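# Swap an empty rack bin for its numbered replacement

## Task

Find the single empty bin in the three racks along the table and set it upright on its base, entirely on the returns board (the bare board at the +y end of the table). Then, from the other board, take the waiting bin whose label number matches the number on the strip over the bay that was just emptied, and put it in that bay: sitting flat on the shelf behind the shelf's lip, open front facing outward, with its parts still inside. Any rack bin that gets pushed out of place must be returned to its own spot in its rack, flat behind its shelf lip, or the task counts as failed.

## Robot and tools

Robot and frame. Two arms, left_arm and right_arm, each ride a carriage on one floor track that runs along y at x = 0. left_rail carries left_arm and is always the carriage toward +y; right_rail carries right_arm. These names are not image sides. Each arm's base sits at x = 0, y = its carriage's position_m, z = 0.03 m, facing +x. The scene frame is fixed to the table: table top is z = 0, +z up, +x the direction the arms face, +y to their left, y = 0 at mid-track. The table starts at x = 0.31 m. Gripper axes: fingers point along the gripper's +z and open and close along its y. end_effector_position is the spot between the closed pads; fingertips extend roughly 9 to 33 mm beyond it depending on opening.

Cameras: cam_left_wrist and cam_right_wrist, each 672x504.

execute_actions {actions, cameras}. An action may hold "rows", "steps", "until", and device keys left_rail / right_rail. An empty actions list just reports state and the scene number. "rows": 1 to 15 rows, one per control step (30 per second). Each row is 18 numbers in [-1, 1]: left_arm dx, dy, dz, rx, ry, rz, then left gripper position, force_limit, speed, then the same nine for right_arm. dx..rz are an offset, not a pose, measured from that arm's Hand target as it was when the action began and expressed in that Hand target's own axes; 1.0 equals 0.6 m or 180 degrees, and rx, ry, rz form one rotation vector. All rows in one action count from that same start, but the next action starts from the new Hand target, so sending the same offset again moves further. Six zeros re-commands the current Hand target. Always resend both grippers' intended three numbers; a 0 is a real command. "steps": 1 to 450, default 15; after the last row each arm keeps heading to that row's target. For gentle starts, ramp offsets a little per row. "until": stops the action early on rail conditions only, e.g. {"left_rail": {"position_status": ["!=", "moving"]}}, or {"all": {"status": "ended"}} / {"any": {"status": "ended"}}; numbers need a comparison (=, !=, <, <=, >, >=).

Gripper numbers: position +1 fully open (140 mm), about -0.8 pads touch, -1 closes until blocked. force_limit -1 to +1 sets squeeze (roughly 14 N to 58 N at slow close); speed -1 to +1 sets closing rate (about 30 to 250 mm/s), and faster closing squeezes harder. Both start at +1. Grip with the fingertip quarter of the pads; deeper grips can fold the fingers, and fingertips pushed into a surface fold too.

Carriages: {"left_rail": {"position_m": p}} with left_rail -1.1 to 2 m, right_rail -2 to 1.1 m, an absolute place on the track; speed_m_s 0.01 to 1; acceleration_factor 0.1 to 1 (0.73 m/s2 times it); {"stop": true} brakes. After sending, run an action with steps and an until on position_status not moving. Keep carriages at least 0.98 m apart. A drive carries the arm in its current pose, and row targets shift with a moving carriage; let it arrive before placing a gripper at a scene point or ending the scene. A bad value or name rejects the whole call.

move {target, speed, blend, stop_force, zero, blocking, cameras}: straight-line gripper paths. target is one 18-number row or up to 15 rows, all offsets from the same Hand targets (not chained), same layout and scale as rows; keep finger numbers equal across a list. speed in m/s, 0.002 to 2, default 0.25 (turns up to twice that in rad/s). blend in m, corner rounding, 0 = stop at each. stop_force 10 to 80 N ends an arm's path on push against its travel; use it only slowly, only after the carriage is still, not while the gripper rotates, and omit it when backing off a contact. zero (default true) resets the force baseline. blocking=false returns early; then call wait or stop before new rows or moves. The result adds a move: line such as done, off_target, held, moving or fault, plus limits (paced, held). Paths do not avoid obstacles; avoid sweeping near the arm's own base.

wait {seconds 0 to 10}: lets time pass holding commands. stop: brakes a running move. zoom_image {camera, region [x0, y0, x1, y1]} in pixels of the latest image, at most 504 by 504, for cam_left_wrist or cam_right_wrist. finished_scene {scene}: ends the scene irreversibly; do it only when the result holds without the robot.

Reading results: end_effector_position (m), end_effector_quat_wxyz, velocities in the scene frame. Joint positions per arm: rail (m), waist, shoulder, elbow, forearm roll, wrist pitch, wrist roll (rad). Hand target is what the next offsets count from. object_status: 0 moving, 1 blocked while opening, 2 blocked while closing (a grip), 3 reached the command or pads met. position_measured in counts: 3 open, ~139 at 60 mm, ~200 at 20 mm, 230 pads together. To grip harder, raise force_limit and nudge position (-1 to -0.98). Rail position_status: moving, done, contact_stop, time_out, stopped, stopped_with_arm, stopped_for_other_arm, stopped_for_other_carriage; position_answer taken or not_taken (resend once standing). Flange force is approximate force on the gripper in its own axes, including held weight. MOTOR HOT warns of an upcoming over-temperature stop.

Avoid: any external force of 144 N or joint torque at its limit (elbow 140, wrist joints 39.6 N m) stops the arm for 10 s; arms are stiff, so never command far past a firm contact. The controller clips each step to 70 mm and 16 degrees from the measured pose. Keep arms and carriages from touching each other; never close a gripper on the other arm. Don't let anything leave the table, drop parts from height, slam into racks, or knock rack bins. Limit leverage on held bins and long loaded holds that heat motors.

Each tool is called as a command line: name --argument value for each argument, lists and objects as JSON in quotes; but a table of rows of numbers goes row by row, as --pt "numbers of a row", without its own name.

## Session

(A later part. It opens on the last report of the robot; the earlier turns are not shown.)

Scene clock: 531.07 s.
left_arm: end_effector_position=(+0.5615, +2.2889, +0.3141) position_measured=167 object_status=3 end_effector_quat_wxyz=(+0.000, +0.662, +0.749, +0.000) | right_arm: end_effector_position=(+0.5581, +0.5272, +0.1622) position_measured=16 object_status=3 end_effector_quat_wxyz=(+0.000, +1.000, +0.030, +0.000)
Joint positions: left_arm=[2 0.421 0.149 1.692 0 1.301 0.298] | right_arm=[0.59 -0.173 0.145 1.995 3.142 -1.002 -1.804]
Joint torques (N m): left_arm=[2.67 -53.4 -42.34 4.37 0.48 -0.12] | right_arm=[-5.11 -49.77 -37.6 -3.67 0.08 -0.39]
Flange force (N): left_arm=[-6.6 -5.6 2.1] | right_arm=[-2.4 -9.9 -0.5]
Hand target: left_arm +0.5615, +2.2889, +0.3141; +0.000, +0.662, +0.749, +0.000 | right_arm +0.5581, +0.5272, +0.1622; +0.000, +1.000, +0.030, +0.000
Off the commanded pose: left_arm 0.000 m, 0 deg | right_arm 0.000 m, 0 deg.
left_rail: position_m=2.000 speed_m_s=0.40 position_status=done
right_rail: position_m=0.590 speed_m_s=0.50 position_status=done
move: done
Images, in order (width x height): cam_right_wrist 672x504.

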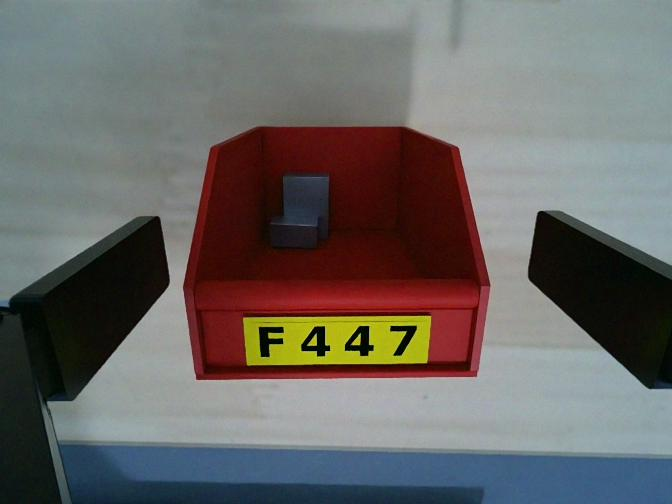

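move --target '[0,0,0,0,0,0,-0.3,0,-0.7,-0.025,-0.0075,0.08,0,0,0,0.9,0,0]' --speed 0.08 --cameras '[]'

execute_actions --actions '[{"rows":[[0,0,0,0,0,0,-0.3,0,-0.7,0,0,0,0,0,0,-1,-0.2,-0.9]],"steps":75}]' --cameras '["cam_right_wrist"]'

move --target '[0,0,0,0,0,0,-0.3,0,-0.7,0,0,-0.2,0,0,0,-1,-0.2,-0.9]' --speed 0.08 --cameras '["cam_right_wrist"]'

move --target '[0,0,0,0,0,0,-0.3,0,-0.7,0,0,0,0,0.4,0,-1,-0.2,-0.9]' --speed 0.25 --cameras '["cam_right_wrist"]'

Scene clock: 545.10 s.
left_arm: end_effector_position=(+0.5615, +2.2889, +0.3141) position_measured=167 object_status=3 end_effector_quat_wxyz=(+0.000, +0.662, +0.749, +0.000) | right_arm: end_effector_position=(+0.5429, +0.5308, +0.1142) position_measured=16 object_status=3 end_effector_quat_wxyz=(+0.000, +1.000, +0.030, +0.000)
Joint positions: left_arm=[2 0.421 0.149 1.692 0 1.301 0.298] | right_arm=[0.59 -0.172 0.173 2.067 3.142 -0.902 -1.802]
Joint torques (N m): left_arm=[2.72 -53.32 -42.29 4.33 0.45 -0.17] | right_arm=[-4.97 -50.26 -35.48 -3.41 0.02 -0.38]
Flange force (N): left_arm=[-6.6 -5.6 1.8] | right_arm=[-2.9 -10.1 -0.1]
Hand target: left_arm +0.5615, +2.2889, +0.3141; +0.000, +0.662, +0.749, +0.000 | right_arm +0.5429, +0.5308, +0.1142; +0.000, +1.000, +0.030, +0.000
Off the commanded pose: left_arm 0.000 m, 0 deg | right_arm 0.000 m, 0 deg.
left_rail: position_m=2.000 speed_m_s=0.40 position_status=done
right_rail: position_m=0.590 speed_m_s=0.50 position_status=done
move: done
No camera images: "cameras" was empty.

Scene clock: 547.80 s.
left_arm: end_effector_position=(+0.5615, +2.2889, +0.3141) position_measured=167 object_status=3 end_effector_quat_wxyz=(+0.000, +0.662, +0.749, +0.000) | right_arm: end_effector_position=(+0.5429, +0.5309, +0.1142) position_measured=75 object_status=2 end_effector_quat_wxyz=(+0.000, +1.000, +0.030, +0.000)
Joint positions: left_arm=[2 0.421 0.149 1.692 0 1.301 0.298] | right_arm=[0.59 -0.172 0.173 2.067 3.142 -0.902 -1.802]
Joint torques (N m): left_arm=[2.75 -53.13 -42.41 4.32 0.48 -0.12] | right_arm=[-4.13 -46.19 -32.63 -3.31 0.71 -0.52]
Flange force (N): left_arm=[-6.8 -6.1 2.0] | right_arm=[-3.8 -9.1 -8.4]
Hand target: left_arm +0.5615, +2.2889, +0.3141; +0.000, +0.662, +0.749, +0.000 | right_arm +0.5429, +0.5308, +0.1142; +0.000, +1.000, +0.030, +0.000
Off the commanded pose: left_arm 0.000 m, 0 deg | right_arm 0.000 m, 0 deg.
left_rail: position_m=2.000 speed_m_s=0.40 position_status=done
right_rail: position_m=0.590 speed_m_s=0.50 position_status=done
Images, in order (width x height): cam_right_wrist 672x504.

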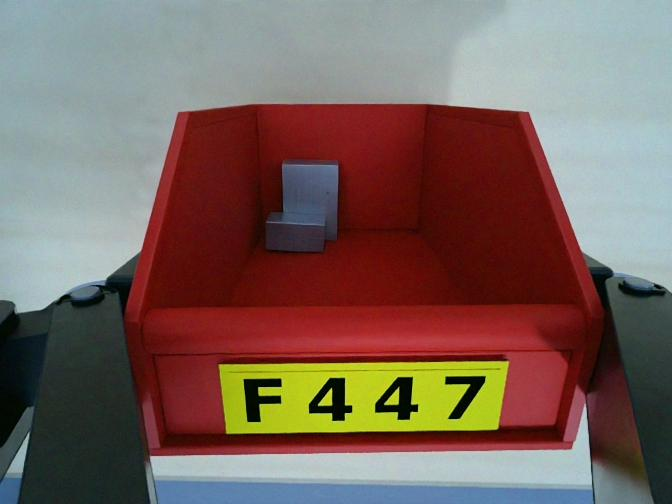

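Scene clock: 549.63 s.
left_arm: end_effector_position=(+0.5615, +2.2889, +0.3141) position_measured=167 object_status=3 end_effector_quat_wxyz=(+0.000, +0.662, +0.749, +0.000) | right_arm: end_effector_position=(+0.5429, +0.5308, +0.2342) position_measured=75 object_status=2 end_effector_quat_wxyz=(+0.000, +1.000, +0.030, +0.000)
Joint positions: left_arm=[2 0.421 0.149 1.692 0 1.301 0.298] | right_arm=[0.59 -0.172 0.061 1.943 3.142 -1.138 -1.802]
Joint torques (N m): left_arm=[2.54 -53.25 -42.4 4.34 0.48 -0.14] | right_arm=[-4.8 -46.46 -42.48 -4.03 0 -0.38]
Flange force (N): left_arm=[-6.5 -6.1 2.1] | right_arm=[-1.8 -10.2 5.1]
Hand target: left_arm +0.5615, +2.2889, +0.3141; +0.000, +0.662, +0.749, +0.000 | right_arm +0.5429, +0.5308, +0.2342; +0.000, +1.000, +0.030, +0.000
Off the commanded pose: left_arm 0.000 m, 0 deg | right_arm 0.000 m, 0 deg.
left_rail: position_m=2.000 speed_m_s=0.40 position_status=done
right_rail: position_m=0.590 speed_m_s=0.50 position_status=done
move: done
Images, in order (width x height): cam_right_wrist 672x504.

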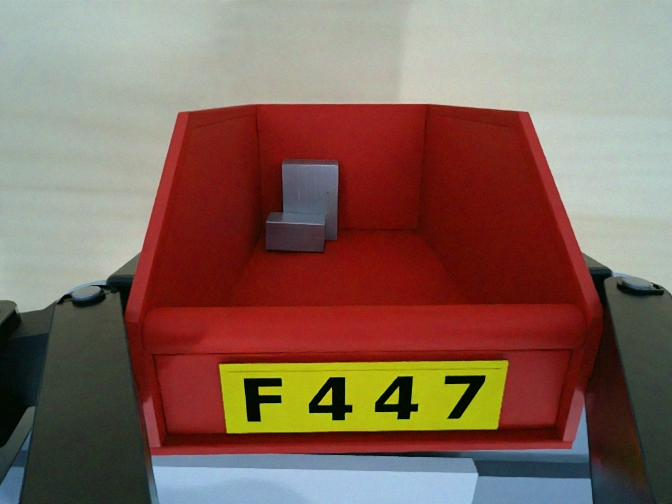

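Scene clock: 553.07 s.
left_arm: end_effector_position=(+0.5615, +2.2889, +0.3141) position_measured=167 object_status=3 end_effector_quat_wxyz=(+0.000, +0.662, +0.749, +0.000) | right_arm: end_effector_position=(+0.5421, +0.5250, +0.2369) position_measured=75 object_status=2 end_effector_quat_wxyz=(-0.023, +0.824, +0.024, +0.565)
Joint positions: left_arm=[2 0.421 0.149 1.692 0 1.301 0.298] | right_arm=[0.59 -0.497 -0.165 2.635 5.374 -0.69 -4.146]
Joint torques (N m): left_arm=[2.65 -53.25 -42.37 4.31 0.45 -0.12] | right_arm=[-4.78 -10.86 -30.43 3.1 -3.53 -0.31]
Flange force (N): left_arm=[-6.6 -5.9 1.9] | right_arm=[0.0 0.0 0.0]
Hand target: left_arm +0.5615, +2.2889, +0.3141; +0.000, +0.662, +0.749, +0.000 | right_arm +0.5421, +0.5250, +0.2369; -0.023, +0.824, +0.024, +0.565 (not the last commanded pose)
Off the commanded pose: left_arm 0.000 m, 0 deg | right_arm 0.006 m, 3 deg.
left_rail: position_m=2.000 speed_m_s=0.40 position_status=done
right_rail: position_m=0.590 speed_m_s=0.50 position_status=done
move: held (right_arm; a check stopped the path); limits=held
pose unreachable (right arm): on one or more control steps of this call, first in action 0 (counted from 0), this arm could not follow its commanded pose, so it was not sent that pose on those steps. It may still have moved: this result reports where it is.
cause: moving toward the commanded pose would bring two parts of the arm too close to each other (joints 4 (elbow) and 5 (forearm roll) lie between them).
Images, in order (width x height): cam_right_wrist 672x504.

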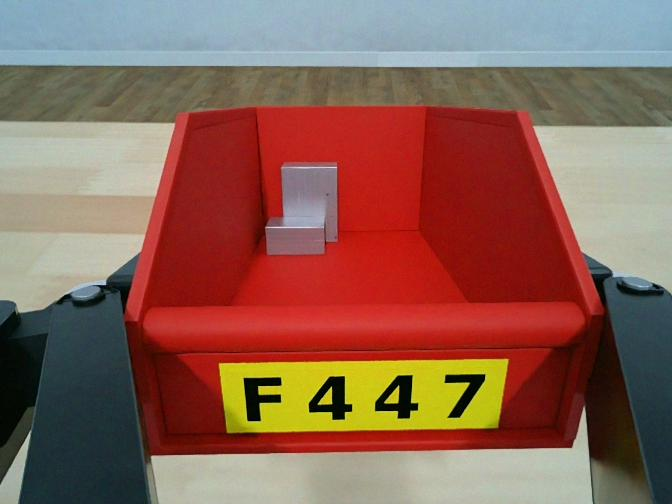

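execute_actions --actions '[{"right_rail":{"position_m":-1.98,"acceleration_factor":0.3},"steps":450,"until":{"all":{"status":"ended"}}}]' --cameras '["cam_right_wrist"]'

Scene clock: 585.67 s.
left_arm: end_effector_position=(+0.5615, +2.2889, +0.3141) position_measured=167 object_status=3 end_effector_quat_wxyz=(+0.000, +0.662, +0.749, +0.000) | right_arm: end_effector_position=(+0.5421, -2.0450, +0.2369) position_measured=75 object_status=2 end_effector_quat_wxyz=(-0.023, +0.824, +0.024, +0.565)
Joint positions: left_arm=[2 0.421 0.149 1.692 0 1.301 0.298] | right_arm=[-1.98 -0.497 -0.165 2.635 5.374 -0.69 -4.146]
Joint torques (N m): left_arm=[2.31 -53.14 -42.44 4.27 0.48 -0.14] | right_arm=[-4.6 -11.05 -30.59 3.02 -3.5 -0.32]
Flange force (N): left_arm=[-6.0 -6.5 2.0] | right_arm=[0.0 0.0 0.0]
Hand target: left_arm +0.5615, +2.2889, +0.3141; +0.000, +0.662, +0.749, +0.000 | right_arm +0.5421, -2.0450, +0.2369; -0.023, +0.824, +0.024, +0.565 (not the last commanded pose)
Tool commands: left_gripper/position=-0.3 left_gripper/force_limit=+0.0 left_gripper/speed=-0.7 right_gripper/position=-1.0 right_gripper/force_limit=-0.2 right_gripper/speed=-0.9
Off the commanded pose: left_arm 0.000 m, 0 deg | right_arm 0.007 m, 3 deg.
left_rail: position_m=2.000 speed_m_s=0.40 position_status=done
right_rail: position_m=-1.980 speed_m_s=0.50 position_status=done
Images, in order (width x height): cam_right_wrist 672x504.

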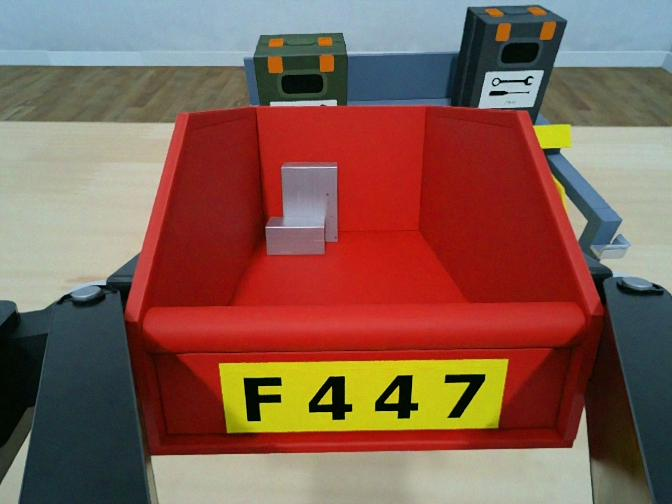

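move --target '[0,0,0,0,0,0,-0.3,0,-0.7,-0.123,-0.0325,0.153,0.0187,0,-0.0072,-1,-0.2,-0.9]' --speed 0.1 --cameras '["cam_right_wrist"]'

Scene clock: 592.27 s.
left_arm: end_effector_position=(+0.5615, +2.2889, +0.3141) position_measured=167 object_status=3 end_effector_quat_wxyz=(+0.000, +0.662, +0.749, +0.000) | right_arm: end_effector_position=(+0.5997, -2.0205, +0.1352) position_measured=75 object_status=2 end_effector_quat_wxyz=(-0.041, +0.823, +0.050, +0.564)
Joint positions: left_arm=[2 0.421 0.149 1.692 0 1.301 0.298] | right_arm=[-1.98 -0.388 0.217 2.619 5.672 -0.945 -4.515]
Joint torques (N m): left_arm=[2.61 -52.91 -42.38 4.36 0.47 -0.12] | right_arm=[-4.6 -38.12 -16.41 1.79 -4.19 -0.4]
Flange force (N): left_arm=[-6.9 -6.3 1.8] | right_arm=[-1.4 -13.7 5.7]
Hand target: left_arm +0.5615, +2.2889, +0.3141; +0.000, +0.662, +0.749, +0.000 | right_arm +0.5997, -2.0205, +0.1352; -0.041, +0.823, +0.050, +0.564
Off the commanded pose: left_arm 0.000 m, 0 deg | right_arm 0.000 m, 0 deg.
left_rail: position_m=2.000 speed_m_s=0.40 position_status=done
right_rail: position_m=-1.980 speed_m_s=0.50 position_status=done
move: done
Images, in order (width x height): cam_right_wrist 672x504.

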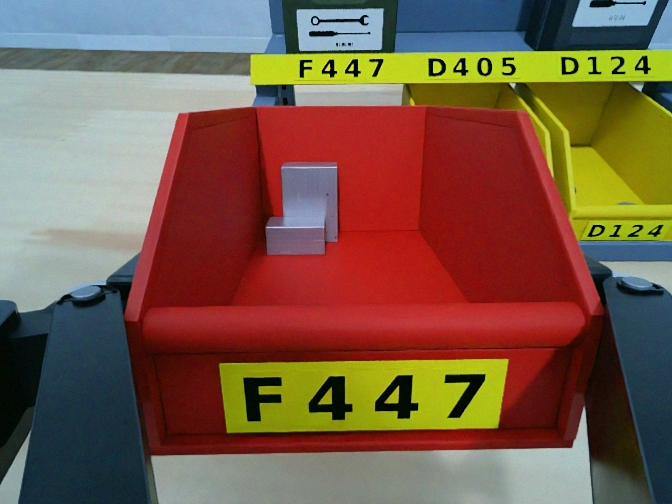

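move --pt "0 0 0 0 0 0 -0.3 0 -0.7 -0.009 0 0.093 0 0 0 -1 -0.2 -0.9" --pt "0 0 0 0 0 0 -0.3 0 -0.7 0.007 0 0.158 0 0 0 -1 -0.2 -0.9" --speed 0.04 --stop_force 20 --cameras '["cam_right_wrist"]'

Scene clock: 612.17 s.
left_arm: end_effector_position=(+0.5615, +2.2889, +0.3141) position_measured=167 object_status=3 end_effector_quat_wxyz=(+0.000, +0.662, +0.749, +0.000) | right_arm: end_effector_position=(+0.6889, -2.0085, +0.1051) position_measured=75 object_status=2 end_effector_quat_wxyz=(-0.041, +0.823, +0.050, +0.564)
Joint positions: left_arm=[2 0.421 0.149 1.692 0 1.301 0.298] | right_arm=[-1.98 -0.271 0.372 2.478 5.81 -0.939 -4.56]
Joint torques (N m): left_arm=[2.44 -53.19 -42.41 4.32 0.41 -0.15] | right_arm=[-4.34 -53.04 -16.4 1.64 -4.2 -0.46]
Flange force (N): left_arm=[-6.5 -6.1 2.1] | right_arm=[-0.5 -10.5 1.2]
Hand target: left_arm +0.5615, +2.2889, +0.3141; +0.000, +0.662, +0.749, +0.000 | right_arm +0.6889, -2.0085, +0.1051; -0.041, +0.823, +0.050, +0.564
Off the commanded pose: left_arm 0.000 m, 0 deg | right_arm 0.000 m, 0 deg.
left_rail: position_m=2.000 speed_m_s=0.40 position_status=done
right_rail: position_m=-1.980 speed_m_s=0.50 position_status=done
move: done
Images, in order (width x height): cam_right_wrist 672x504.

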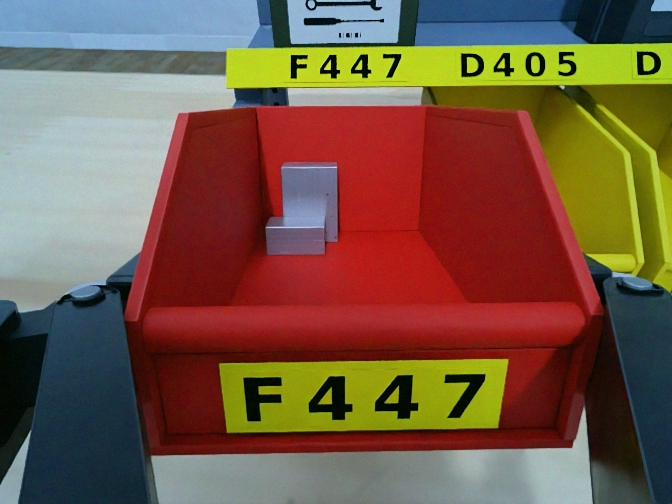

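move --pt "0 0 0 0 0 0 -0.3 0 -0.7 -0.01 0.006 0.024 0 0 0 -1 -0.2 -0.9" --pt "0 0 0 0 0 0 -0.3 0 -0.7 -0.04 0.006 0.053 0 0 0 -1 -0.2 -0.9" --speed 0.03 --stop_force 15 --cameras '["cam_right_wrist"]'

Scene clock: 621.37 s.
left_arm: end_effector_position=(+0.5615, +2.2889, +0.3141) position_measured=167 object_status=3 end_effector_quat_wxyz=(+0.000, +0.662, +0.749, +0.000) | right_arm: end_effector_position=(+0.7102, -2.0090, +0.0712) position_measured=75 object_status=2 end_effector_quat_wxyz=(-0.041, +0.823, +0.050, +0.564)
Joint positions: left_arm=[2 0.421 0.149 1.692 0 1.301 0.298] | right_arm=[-1.98 -0.258 0.47 2.443 5.844 -0.994 -4.597]
Joint torques (N m): left_arm=[2.52 -53.22 -42.34 4.28 0.42 -0.15] | right_arm=[-4.27 -54.07 -11.88 1.07 -1.69 -0.25]
Flange force (N): left_arm=[-6.2 -6.1 1.9] | right_arm=[6.7 -11.3 -4.7]
Hand target: left_arm +0.5615, +2.2889, +0.3141; +0.000, +0.662, +0.749, +0.000 | right_arm +0.7101, -2.0090, +0.0712; -0.041, +0.823, +0.050, +0.564
Off the commanded pose: left_arm 0.000 m, 0 deg | right_arm 0.000 m, 0 deg.
left_rail: position_m=2.000 speed_m_s=0.40 position_status=done
right_rail: position_m=-1.980 speed_m_s=0.50 position_status=done
move: done
Images, in order (width x height): cam_right_wrist 672x504.

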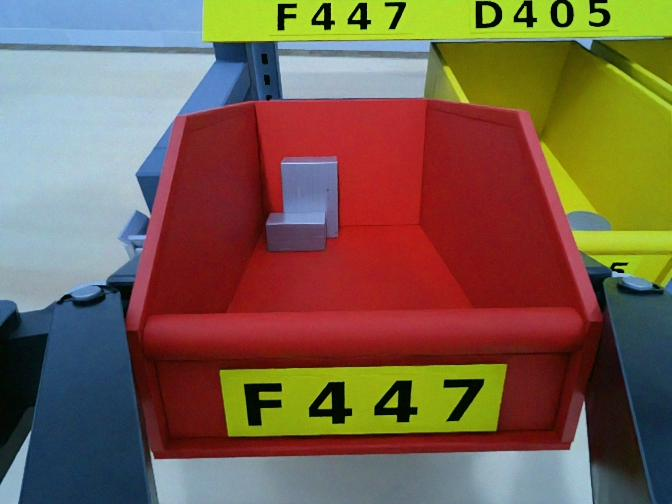

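move --target '[0,0,0,0,0,0,-0.3,0,-0.7,-0.035,0,-0.006,0,0.0556,0,-1,-0.2,-0.9]' --speed 0.05 --cameras '["cam_right_wrist"]'

execute_actions --actions '[{"rows":[[0,0,0,0,0,0,-0.3,0,-0.7,0,0,0,0,0,0,0.7,0,-1]],"steps":45}]' --cameras '["cam_right_wrist"]'

Scene clock: 631.47 s.
left_arm: end_effector_position=(+0.5615, +2.2889, +0.3141) position_measured=167 object_status=3 end_effector_quat_wxyz=(+0.000, +0.662, +0.749, +0.000) | right_arm: end_effector_position=(+0.6993, -2.0102, +0.0529) position_measured=75 object_status=2 end_effector_quat_wxyz=(-0.045, +0.771, +0.047, +0.634)
Joint positions: left_arm=[2 0.421 0.149 1.692 0 1.301 0.298] | right_arm=[-1.98 -0.283 0.651 2.481 5.868 -1.369 -4.697]
Joint torques (N m): left_arm=[2.48 -53.44 -42.29 4.34 0.46 -0.11] | right_arm=[-4.96 -58.48 -1.58 0.56 -0.12 -0.31]
Flange force (N): left_arm=[-6.2 -5.6 2.0] | right_arm=[12.2 -12.1 -2.6]
Hand target: left_arm +0.5615, +2.2889, +0.3141; +0.000, +0.662, +0.749, +0.000 | right_arm +0.6993, -2.0102, +0.0529; -0.045, +0.771, +0.047, +0.634
Off the commanded pose: left_arm 0.000 m, 0 deg | right_arm 0.000 m, 0 deg.
left_rail: position_m=2.000 speed_m_s=0.40 position_status=done
right_rail: position_m=-1.980 speed_m_s=0.50 position_status=done
move: done
Images, in order (width x height): cam_right_wrist 672x504.

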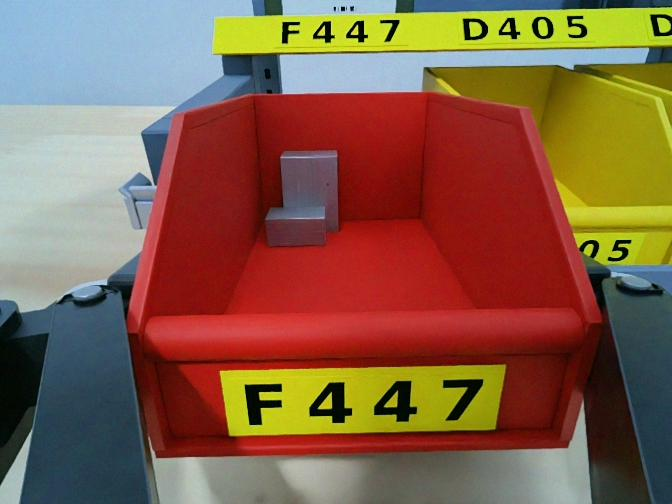

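Scene clock: 633.17 s.
left_arm: end_effector_position=(+0.5615, +2.2889, +0.3141) position_measured=167 object_status=3 end_effector_quat_wxyz=(+0.000, +0.662, +0.749, +0.000) | right_arm: end_effector_position=(+0.6993, -2.0102, +0.0529) position_measured=41 object_status=3 end_effector_quat_wxyz=(-0.045, +0.771, +0.047, +0.634)
Joint positions: left_arm=[2 0.421 0.149 1.692 0 1.301 0.298] | right_arm=[-1.98 -0.283 0.651 2.481 5.868 -1.369 -4.697]
Joint torques (N m): left_arm=[2.82 -53.08 -42.36 4.29 0.45 -0.13] | right_arm=[-4.9 -63.81 -3.02 0.12 -2.74 -0.45]
Flange force (N): left_arm=[-6.9 -6.0 1.8] | right_arm=[5.0 -12.6 1.1]
Hand target: left_arm +0.5615, +2.2889, +0.3141; +0.000, +0.662, +0.749, +0.000 | right_arm +0.6993, -2.0102, +0.0529; -0.045, +0.771, +0.047, +0.634
Off the commanded pose: left_arm 0.000 m, 0 deg | right_arm 0.000 m, 0 deg.
left_rail: position_m=2.000 speed_m_s=0.40 position_status=done
right_rail: position_m=-1.980 speed_m_s=0.50 position_status=done
Images, in order (width x height): cam_right_wrist 672x504.

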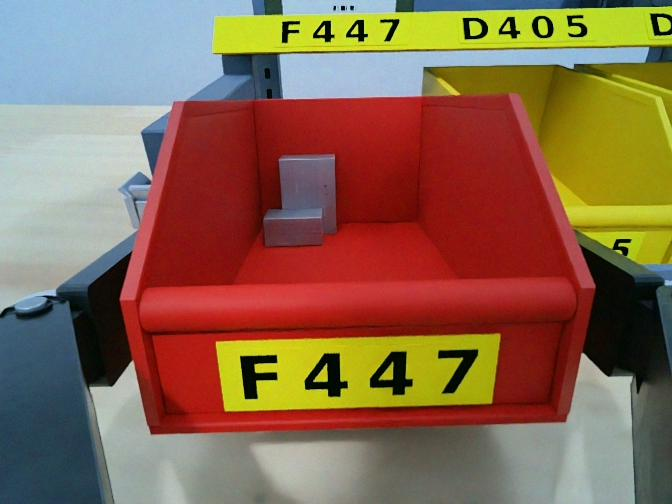

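move --pt "0 0 0 0 0 0 -0.3 0 -0.7 0.03 0 -0.2 0 0 0 0.7 0 -1" --pt "0 0 0 0 0 0 -0.3 0 -0.7 0.35 0 -0.22 0 -0.2 0 0.7 0 -1" --pt "0 0 0 0 0 0 -0.3 0 -0.7 0.43 0 -0.1 0 -0.438 0 0.7 0 -1" --blend '[0.02,0.02,0]' --cameras '["cam_right_wrist"]'

Scene clock: 642.47 s.
left_arm: end_effector_position=(+0.5615, +2.2889, +0.3141) position_measured=167 object_status=3 end_effector_quat_wxyz=(+0.000, +0.662, +0.749, +0.000) | right_arm: end_effector_position=(+0.6903, -2.0143, +0.3176) position_measured=41 object_status=3 end_effector_quat_wxyz=(-0.006, +0.998, +0.065, +0.001)
Joint positions: left_arm=[2 0.421 0.149 1.692 0 1.301 0.298] | right_arm=[-1.98 -0.105 0.241 1.573 3.153 -1.329 -1.808]
Joint torques (N m): left_arm=[2.47 -53.11 -42.33 4.38 0.47 -0.12] | right_arm=[-4.27 -64.87 -43.51 -4.2 0.07 -0.39]
Flange force (N): left_arm=[-6.5 -6.0 1.9] | right_arm=[-5.1 -7.8 1.4]
Hand target: left_arm +0.5615, +2.2889, +0.3141; +0.000, +0.662, +0.749, +0.000 | right_arm +0.6904, -2.0143, +0.3176; -0.006, +0.998, +0.065, +0.001
Off the commanded pose: left_arm 0.000 m, 0 deg | right_arm 0.000 m, 0 deg.
left_rail: position_m=2.000 speed_m_s=0.40 position_status=done
right_rail: position_m=-1.980 speed_m_s=0.50 position_status=done
move: done; limits=paced
Images, in order (width x height): cam_right_wrist 672x504.

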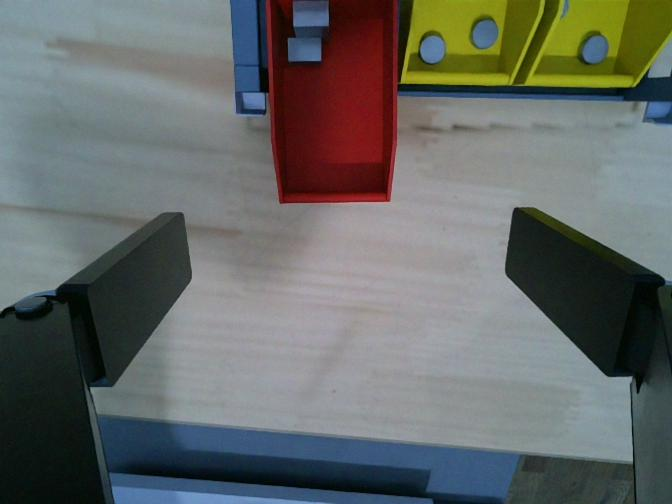

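move --target '[0,0,0,0,0,0,-0.3,0,-0.7,-0.05,0,0.08,0,0,-0.5,-0.15,0,0]' --cameras '["cam_right_wrist"]'

Scene clock: 648.90 s.
left_arm: end_effector_position=(+0.5615, +2.2889, +0.3141) position_measured=167 object_status=3 end_effector_quat_wxyz=(+0.000, +0.662, +0.749, +0.000) | right_arm: end_effector_position=(+0.6606, -2.0177, +0.2695) position_measured=148 object_status=3 end_effector_quat_wxyz=(-0.004, +0.660, +0.751, +0.004)
Joint positions: left_arm=[2 0.421 0.149 1.692 0 1.301 0.298] | right_arm=[-1.98 -0.115 0.217 1.692 3.153 -1.233 -3.39]
Joint torques (N m): left_arm=[2.37 -53.23 -42.38 4.37 0.49 -0.17] | right_arm=[-4.75 -61.44 -41.73 -4.08 -0.02 -0.45]
Flange force (N): left_arm=[-6.0 -6.3 2.2] | right_arm=[8.4 -2.9 0.5]
Hand target: left_arm +0.5615, +2.2889, +0.3141; +0.000, +0.662, +0.749, +0.000 | right_arm +0.6606, -2.0177, +0.2695; -0.004, +0.660, +0.751, +0.004
Off the commanded pose: left_arm 0.000 m, 0 deg | right_arm 0.000 m, 0 deg.
left_rail: position_m=2.000 speed_m_s=0.40 position_status=done
right_rail: position_m=-1.980 speed_m_s=0.50 position_status=done
move: done
Images, in order (width x height): cam_right_wrist 672x504.

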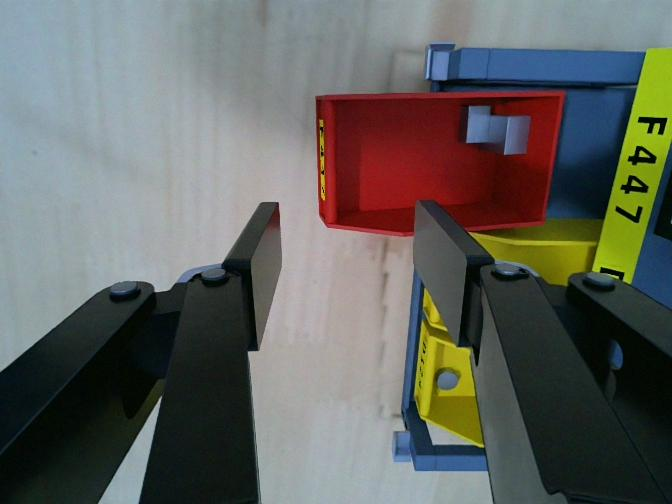

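move --pt "0 0 0 0 0 0 -0.3 0 -0.7 0.006 -0.02 0.2 0 0 0 -0.3 0 0" --pt "0 0 0 0 0 0 -0.3 0 -0.7 0.006 -0.02 0.325 0 0 0 -0.3 0 0" --speed '[0.2,0.06]' --cameras '["cam_right_wrist"]'

execute_actions --actions '[{"rows":[[0,0,0,0,0,0,-0.3,0,-0.7,0,0,0,0,0,0,-1,-0.3,-0.9]],"steps":80}]' --cameras '["cam_right_wrist"]'

Scene clock: 656.40 s.
left_arm: end_effector_position=(+0.5615, +2.2889, +0.3141) position_measured=167 object_status=3 end_effector_quat_wxyz=(+0.000, +0.662, +0.749, +0.000) | right_arm: end_effector_position=(+0.6483, -2.0135, +0.0746) position_measured=167 object_status=3 end_effector_quat_wxyz=(-0.004, +0.660, +0.751, +0.004)
Joint positions: left_arm=[2 0.421 0.149 1.692 0 1.301 0.298] | right_arm=[-1.98 -0.111 0.358 1.903 3.156 -0.881 -3.391]
Joint torques (N m): left_arm=[2.55 -53.27 -42.33 4.31 0.44 -0.15] | right_arm=[-4.95 -68.14 -34.85 -3.25 0.13 -0.43]
Flange force (N): left_arm=[-6.7 -5.6 1.7] | right_arm=[9.4 -3.8 -1.0]
Hand target: left_arm +0.5615, +2.2889, +0.3141; +0.000, +0.662, +0.749, +0.000 | right_arm +0.6483, -2.0135, +0.0746; -0.004, +0.660, +0.751, +0.004
Off the commanded pose: left_arm 0.000 m, 0 deg | right_arm 0.000 m, 0 deg.
left_rail: position_m=2.000 speed_m_s=0.40 position_status=done
right_rail: position_m=-1.980 speed_m_s=0.50 position_status=done
move: done
Images, in order (width x height): cam_right_wrist 672x504.

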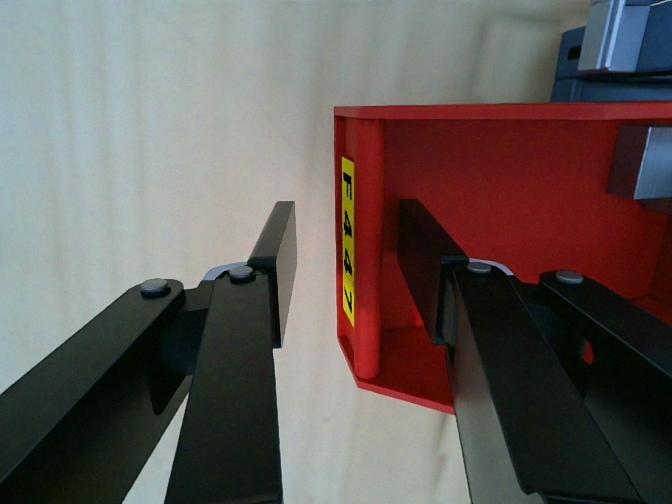

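Scene clock: 659.27 s.
left_arm: end_effector_position=(+0.5615, +2.2889, +0.3141) position_measured=167 object_status=3 end_effector_quat_wxyz=(+0.000, +0.662, +0.749, +0.000) | right_arm: end_effector_position=(+0.6483, -2.0135, +0.0746) position_measured=208 object_status=2 end_effector_quat_wxyz=(-0.004, +0.660, +0.751, +0.004)
Joint positions: left_arm=[2 0.421 0.149 1.692 0 1.301 0.298] | right_arm=[-1.98 -0.111 0.358 1.903 3.156 -0.881 -3.391]
Joint torques (N m): left_arm=[2.7 -53.54 -42.53 4.33 0.47 -0.14] | right_arm=[-4.39 -70.25 -36.37 -3.16 0.32 -0.4]
Flange force (N): left_arm=[-6.7 -5.7 2.4] | right_arm=[7.5 -4.0 1.9]
Hand target: left_arm +0.5615, +2.2889, +0.3141; +0.000, +0.662, +0.749, +0.000 | right_arm +0.6483, -2.0135, +0.0746; -0.004, +0.660, +0.751, +0.004
Off the commanded pose: left_arm 0.000 m, 0 deg | right_arm 0.000 m, 0 deg.
left_rail: position_m=2.000 speed_m_s=0.40 position_status=done
right_rail: position_m=-1.980 speed_m_s=0.50 position_status=done
Images, in order (width x height): cam_right_wrist 672x504.

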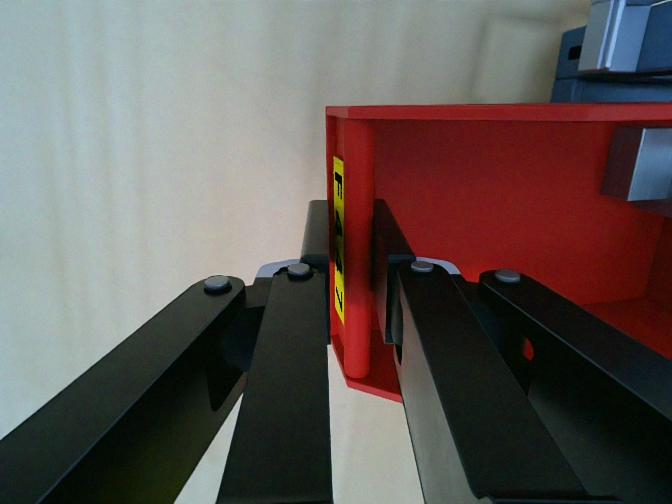

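execute_actions --actions '[{"rows":[[0,0,0,0,0,0,-0.3,0,-0.7,0,0,0,0,0,0,-0.4,-0.3,-0.5]],"steps":40}]' --cameras '[]'

move --target '[0,0,0,0,0,0,-0.3,0,-0.7,0,0.008,-0.022,0,0,0,-0.4,-0.3,-0.5]' --cameras '[]'

execute_actions --actions '[{"rows":[[0,0,0,0,0,0,-0.3,0,-0.7,0,0,0,0,0,0,-1,0,-0.9]],"steps":80}]' --cameras '["cam_right_wrist"]'

move --target '[0,0,0,0,0,0,-0.3,0,-0.7,0,0.075,-0.02,0,0,0,-1,0,-0.9]' --speed 0.04 --stop_force 25 --cameras '["cam_right_wrist"]'

Scene clock: 670.20 s.
left_arm: end_effector_position=(+0.5615, +2.2889, +0.3141) position_measured=167 object_status=3 end_effector_quat_wxyz=(+0.000, +0.662, +0.749, +0.000) | right_arm: end_effector_position=(+0.6484, -2.0135, +0.0746) position_measured=179 object_status=3 end_effector_quat_wxyz=(-0.004, +0.660, +0.751, +0.004)
Joint positions: left_arm=[2 0.421 0.149 1.692 0 1.301 0.298] | right_arm=[-1.98 -0.111 0.358 1.903 3.156 -0.881 -3.391]
Joint torques (N m): left_arm=[2.71 -53.33 -42.44 4.35 0.46 -0.15] | right_arm=[-4.9 -67.76 -34.65 -3.32 -0.03 -0.36]
Flange force (N): left_arm=[-6.7 -5.8 1.9] | right_arm=[8.9 -4.4 -1.0]
Hand target: left_arm +0.5615, +2.2889, +0.3141; +0.000, +0.662, +0.749, +0.000 | right_arm +0.6483, -2.0135, +0.0746; -0.004, +0.660, +0.751, +0.004
Off the commanded pose: left_arm 0.000 m, 0 deg | right_arm 0.000 m, 0 deg.
left_rail: position_m=2.000 speed_m_s=0.40 position_status=done
right_rail: position_m=-1.980 speed_m_s=0.50 position_status=done
No camera images: "cameras" was empty.

Scene clock: 670.90 s.
left_arm: end_effector_position=(+0.5615, +2.2889, +0.3141) position_measured=167 object_status=3 end_effector_quat_wxyz=(+0.000, +0.662, +0.749, +0.000) | right_arm: end_effector_position=(+0.6531, -2.0130, +0.0878) position_measured=179 object_status=3 end_effector_quat_wxyz=(-0.004, +0.660, +0.751, +0.004)
Joint positions: left_arm=[2 0.421 0.149 1.692 0 1.301 0.298] | right_arm=[-1.98 -0.109 0.35 1.884 3.156 -0.908 -3.389]
Joint torques (N m): left_arm=[2.75 -53.14 -42.33 4.32 0.44 -0.13] | right_arm=[-4.81 -68.07 -35.32 -3.48 0.03 -0.24]
Flange force (N): left_arm=[-6.7 -5.9 1.7] | right_arm=[8.7 -3.7 -0.4]
Hand target: left_arm +0.5615, +2.2889, +0.3141; +0.000, +0.662, +0.749, +0.000 | right_arm +0.6531, -2.0130, +0.0878; -0.004, +0.660, +0.751, +0.004
Off the commanded pose: left_arm 0.000 m, 0 deg | right_arm 0.000 m, 0 deg.
left_rail: position_m=2.000 speed_m_s=0.40 position_status=done
right_rail: position_m=-1.980 speed_m_s=0.50 position_status=done
move: done
No camera images: "cameras" was empty.

Scene clock: 673.77 s.
left_arm: end_effector_position=(+0.5615, +2.2889, +0.3141) position_measured=167 object_status=3 end_effector_quat_wxyz=(+0.000, +0.662, +0.749, +0.000) | right_arm: end_effector_position=(+0.6531, -2.0130, +0.0878) position_measured=218 object_status=2 end_effector_quat_wxyz=(-0.004, +0.660, +0.751, +0.004)
Joint positions: left_arm=[2 0.421 0.149 1.692 0 1.301 0.298] | right_arm=[-1.98 -0.109 0.35 1.884 3.156 -0.908 -3.389]
Joint torques (N m): left_arm=[2.64 -53.25 -42.23 4.37 0.47 -0.16] | right_arm=[-3.92 -67.9 -35.78 -3.08 0.16 -0.46]
Flange force (N): left_arm=[-6.4 -5.9 2.0] | right_arm=[7.8 -4.8 -0.8]
Hand target: left_arm +0.5615, +2.2889, +0.3141; +0.000, +0.662, +0.749, +0.000 | right_arm +0.6531, -2.0130, +0.0878; -0.004, +0.660, +0.751, +0.004
Off the commanded pose: left_arm 0.000 m, 0 deg | right_arm 0.000 m, 0 deg.
left_rail: position_m=2.000 speed_m_s=0.40 position_status=done
right_rail: position_m=-1.980 speed_m_s=0.50 position_status=done
Images, in order (width x height): cam_right_wrist 672x504.

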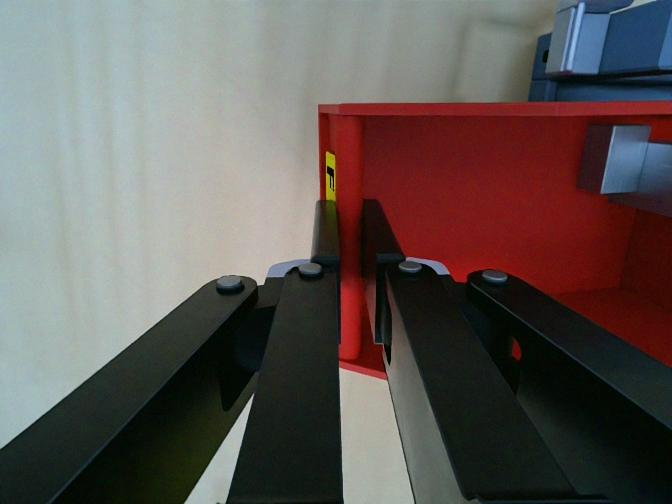

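Scene clock: 675.67 s.
left_arm: end_effector_position=(+0.5615, +2.2889, +0.3141) position_measured=167 object_status=3 end_effector_quat_wxyz=(+0.000, +0.662, +0.749, +0.000) | right_arm: end_effector_position=(+0.6977, -2.0073, +0.0999) position_measured=218 object_status=2 end_effector_quat_wxyz=(-0.004, +0.660, +0.751, +0.004)
Joint positions: left_arm=[2 0.421 0.149 1.692 0 1.301 0.298] | right_arm=[-1.98 -0.094 0.398 1.786 3.155 -0.958 -3.373]
Joint torques (N m): left_arm=[2.46 -53.33 -42.21 4.28 0.45 -0.19] | right_arm=[-4.78 -76.53 -38.86 -3.39 0.43 -0.4]
Flange force (N): left_arm=[-6.0 -5.7 1.7] | right_arm=[8.6 -4.9 3.0]
Hand target: left_arm +0.5615, +2.2889, +0.3141; +0.000, +0.662, +0.749, +0.000 | right_arm +0.6977, -2.0073, +0.0999; -0.004, +0.660, +0.751, +0.004
Off the commanded pose: left_arm 0.000 m, 0 deg | right_arm 0.000 m, 0 deg.
left_rail: position_m=2.000 speed_m_s=0.40 position_status=done
right_rail: position_m=-1.980 speed_m_s=0.50 position_status=done
move: done
Images, in order (width x height): cam_right_wrist 672x504.

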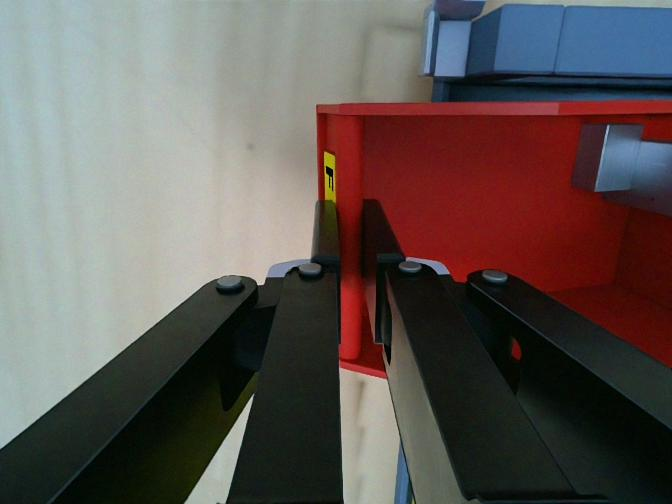

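move --pt "0 0 0 0 0 0 -0.3 0 -0.7 0 0.09 0.015 0 0 0 -1 0 -0.9" --speed 0.03 --stop_force 20 --cameras '["cam_right_wrist"]'

move --target '[0,0,0,0,0,0,-0.3,0,-0.7,0,0,0.06,0,0,0,-1,0,-0.9]' --speed 0.02 --stop_force 10 --cameras '["cam_right_wrist"]'

Scene clock: 683.10 s.
left_arm: end_effector_position=(+0.5615, +2.2889, +0.3141) position_measured=167 object_status=3 end_effector_quat_wxyz=(+0.000, +0.662, +0.749, +0.000) | right_arm: end_effector_position=(+0.7513, -2.0002, +0.0910) position_measured=218 object_status=2 end_effector_quat_wxyz=(-0.004, +0.660, +0.751, +0.004)
Joint positions: left_arm=[2 0.421 0.149 1.692 0 1.301 0.298] | right_arm=[-1.98 -0.078 0.478 1.68 3.155 -0.985 -3.357]
Joint torques (N m): left_arm=[2.8 -53.21 -42.47 4.29 0.48 -0.14] | right_arm=[-4.36 -83.79 -38.86 -3.53 0.52 -0.33]
Flange force (N): left_arm=[-6.9 -6.1 2.2] | right_arm=[7.6 -6.0 1.0]
Hand target: left_arm +0.5615, +2.2889, +0.3141; +0.000, +0.662, +0.749, +0.000 | right_arm +0.7513, -2.0002, +0.0910; -0.004, +0.660, +0.751, +0.004
Off the commanded pose: left_arm 0.000 m, 0 deg | right_arm 0.000 m, 0 deg.
left_rail: position_m=2.000 speed_m_s=0.40 position_status=done
right_rail: position_m=-1.980 speed_m_s=0.50 position_status=done
move: done
Images, in order (width x height): cam_right_wrist 672x504.

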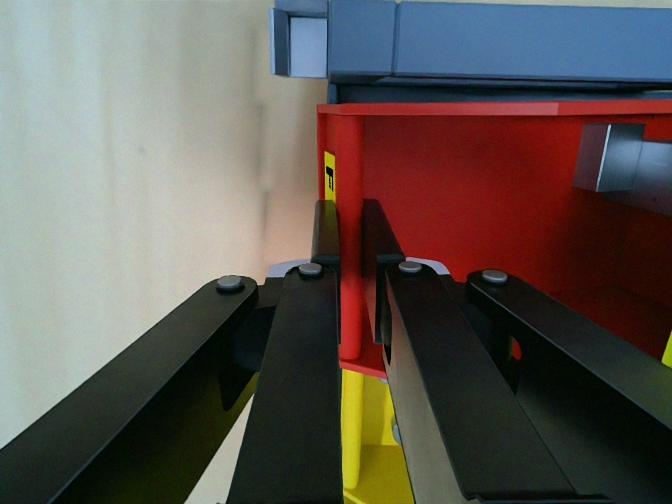

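Scene clock: 684.97 s.
left_arm: end_effector_position=(+0.5615, +2.2889, +0.3141) position_measured=167 object_status=3 end_effector_quat_wxyz=(+0.000, +0.662, +0.749, +0.000) | right_arm: end_effector_position=(+0.7513, -2.0000, +0.0654) position_measured=218 object_status=2 end_effector_quat_wxyz=(-0.004, +0.660, +0.751, +0.004)
Joint positions: left_arm=[2 0.421 0.149 1.692 0 1.301 0.298] | right_arm=[-1.98 -0.077 0.502 1.696 3.155 -0.944 -3.357]
Joint torques (N m): left_arm=[2.6 -53.49 -42.31 4.31 0.49 -0.13] | right_arm=[-2.32 -60.28 -29.43 -2.46 4.15 -0.45]
Flange force (N): left_arm=[-6.2 -5.7 2.2] | right_arm=[6.5 -16.9 -34.1]
Hand target: left_arm +0.5615, +2.2889, +0.3141; +0.000, +0.662, +0.749, +0.000 | right_arm +0.7513, -2.0000, +0.0654; -0.004, +0.660, +0.751, +0.004 (not the last commanded pose)
Off the commanded pose: left_arm 0.000 m, 0 deg | right_arm 0.010 m, 0 deg.
left_rail: position_m=2.000 speed_m_s=0.40 position_status=done
right_rail: position_m=-1.980 speed_m_s=0.50 position_status=done
move: contact (right_arm)
Images, in order (width x height): cam_right_wrist 672x504.

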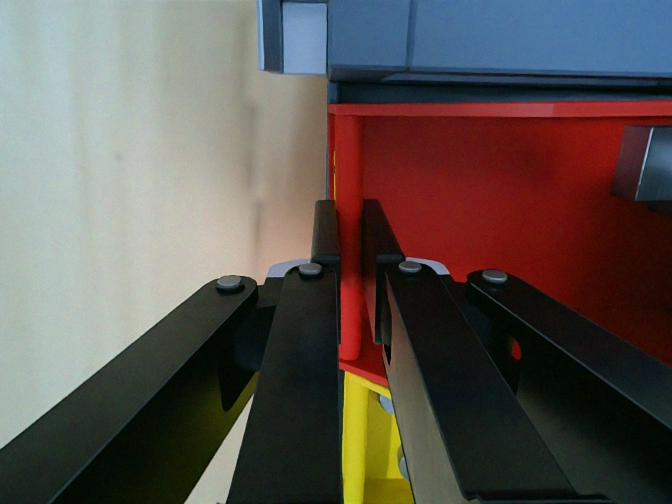

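move --pt "0 0 0 0 0 0 -0.3 0 -0.7 0 0 -0.012 0 0 0 -1 0 -0.9" --pt "0 0 0 0 0 0 -0.3 0 -0.7 0 0.014 -0.012 0 0 0 -1 0 -0.9" --pt "0 0 0 0 0 0 -0.3 0 -0.7 0 0.014 0.012 0 0 0 -1 0 -0.9" --speed 0.03 --cameras '["cam_right_wrist"]'

Scene clock: 696.63 s.
left_arm: end_effector_position=(+0.5615, +2.2889, +0.3141) position_measured=167 object_status=3 end_effector_quat_wxyz=(+0.000, +0.662, +0.749, +0.000) | right_arm: end_effector_position=(+0.7596, -1.9988, +0.0582) position_measured=218 object_status=2 end_effector_quat_wxyz=(-0.003, +0.660, +0.751, +0.004)
Joint positions: left_arm=[2 0.421 0.149 1.692 0 1.301 0.298] | right_arm=[-1.98 -0.075 0.52 1.683 3.155 -0.94 -3.355]
Joint torques (N m): left_arm=[2.49 -53.34 -42.4 4.3 0.45 -0.14] | right_arm=[-4.44 -83.69 -36.99 -3.43 0.43 -0.41]
Flange force (N): left_arm=[-6.4 -6.0 2.3] | right_arm=[7.6 -8.1 -2.2]
Hand target: left_arm +0.5615, +2.2889, +0.3141; +0.000, +0.662, +0.749, +0.000 | right_arm +0.7596, -1.9988, +0.0582; -0.004, +0.660, +0.751, +0.004
Off the commanded pose: left_arm 0.000 m, 0 deg | right_arm 0.000 m, 0 deg.
left_rail: position_m=2.000 speed_m_s=0.40 position_status=done
right_rail: position_m=-1.980 speed_m_s=0.50 position_status=done
move: done
Images, in order (width x height): cam_right_wrist 672x504.

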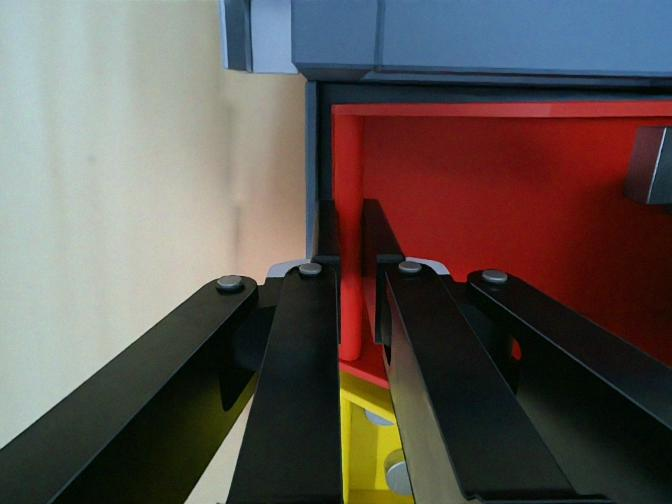

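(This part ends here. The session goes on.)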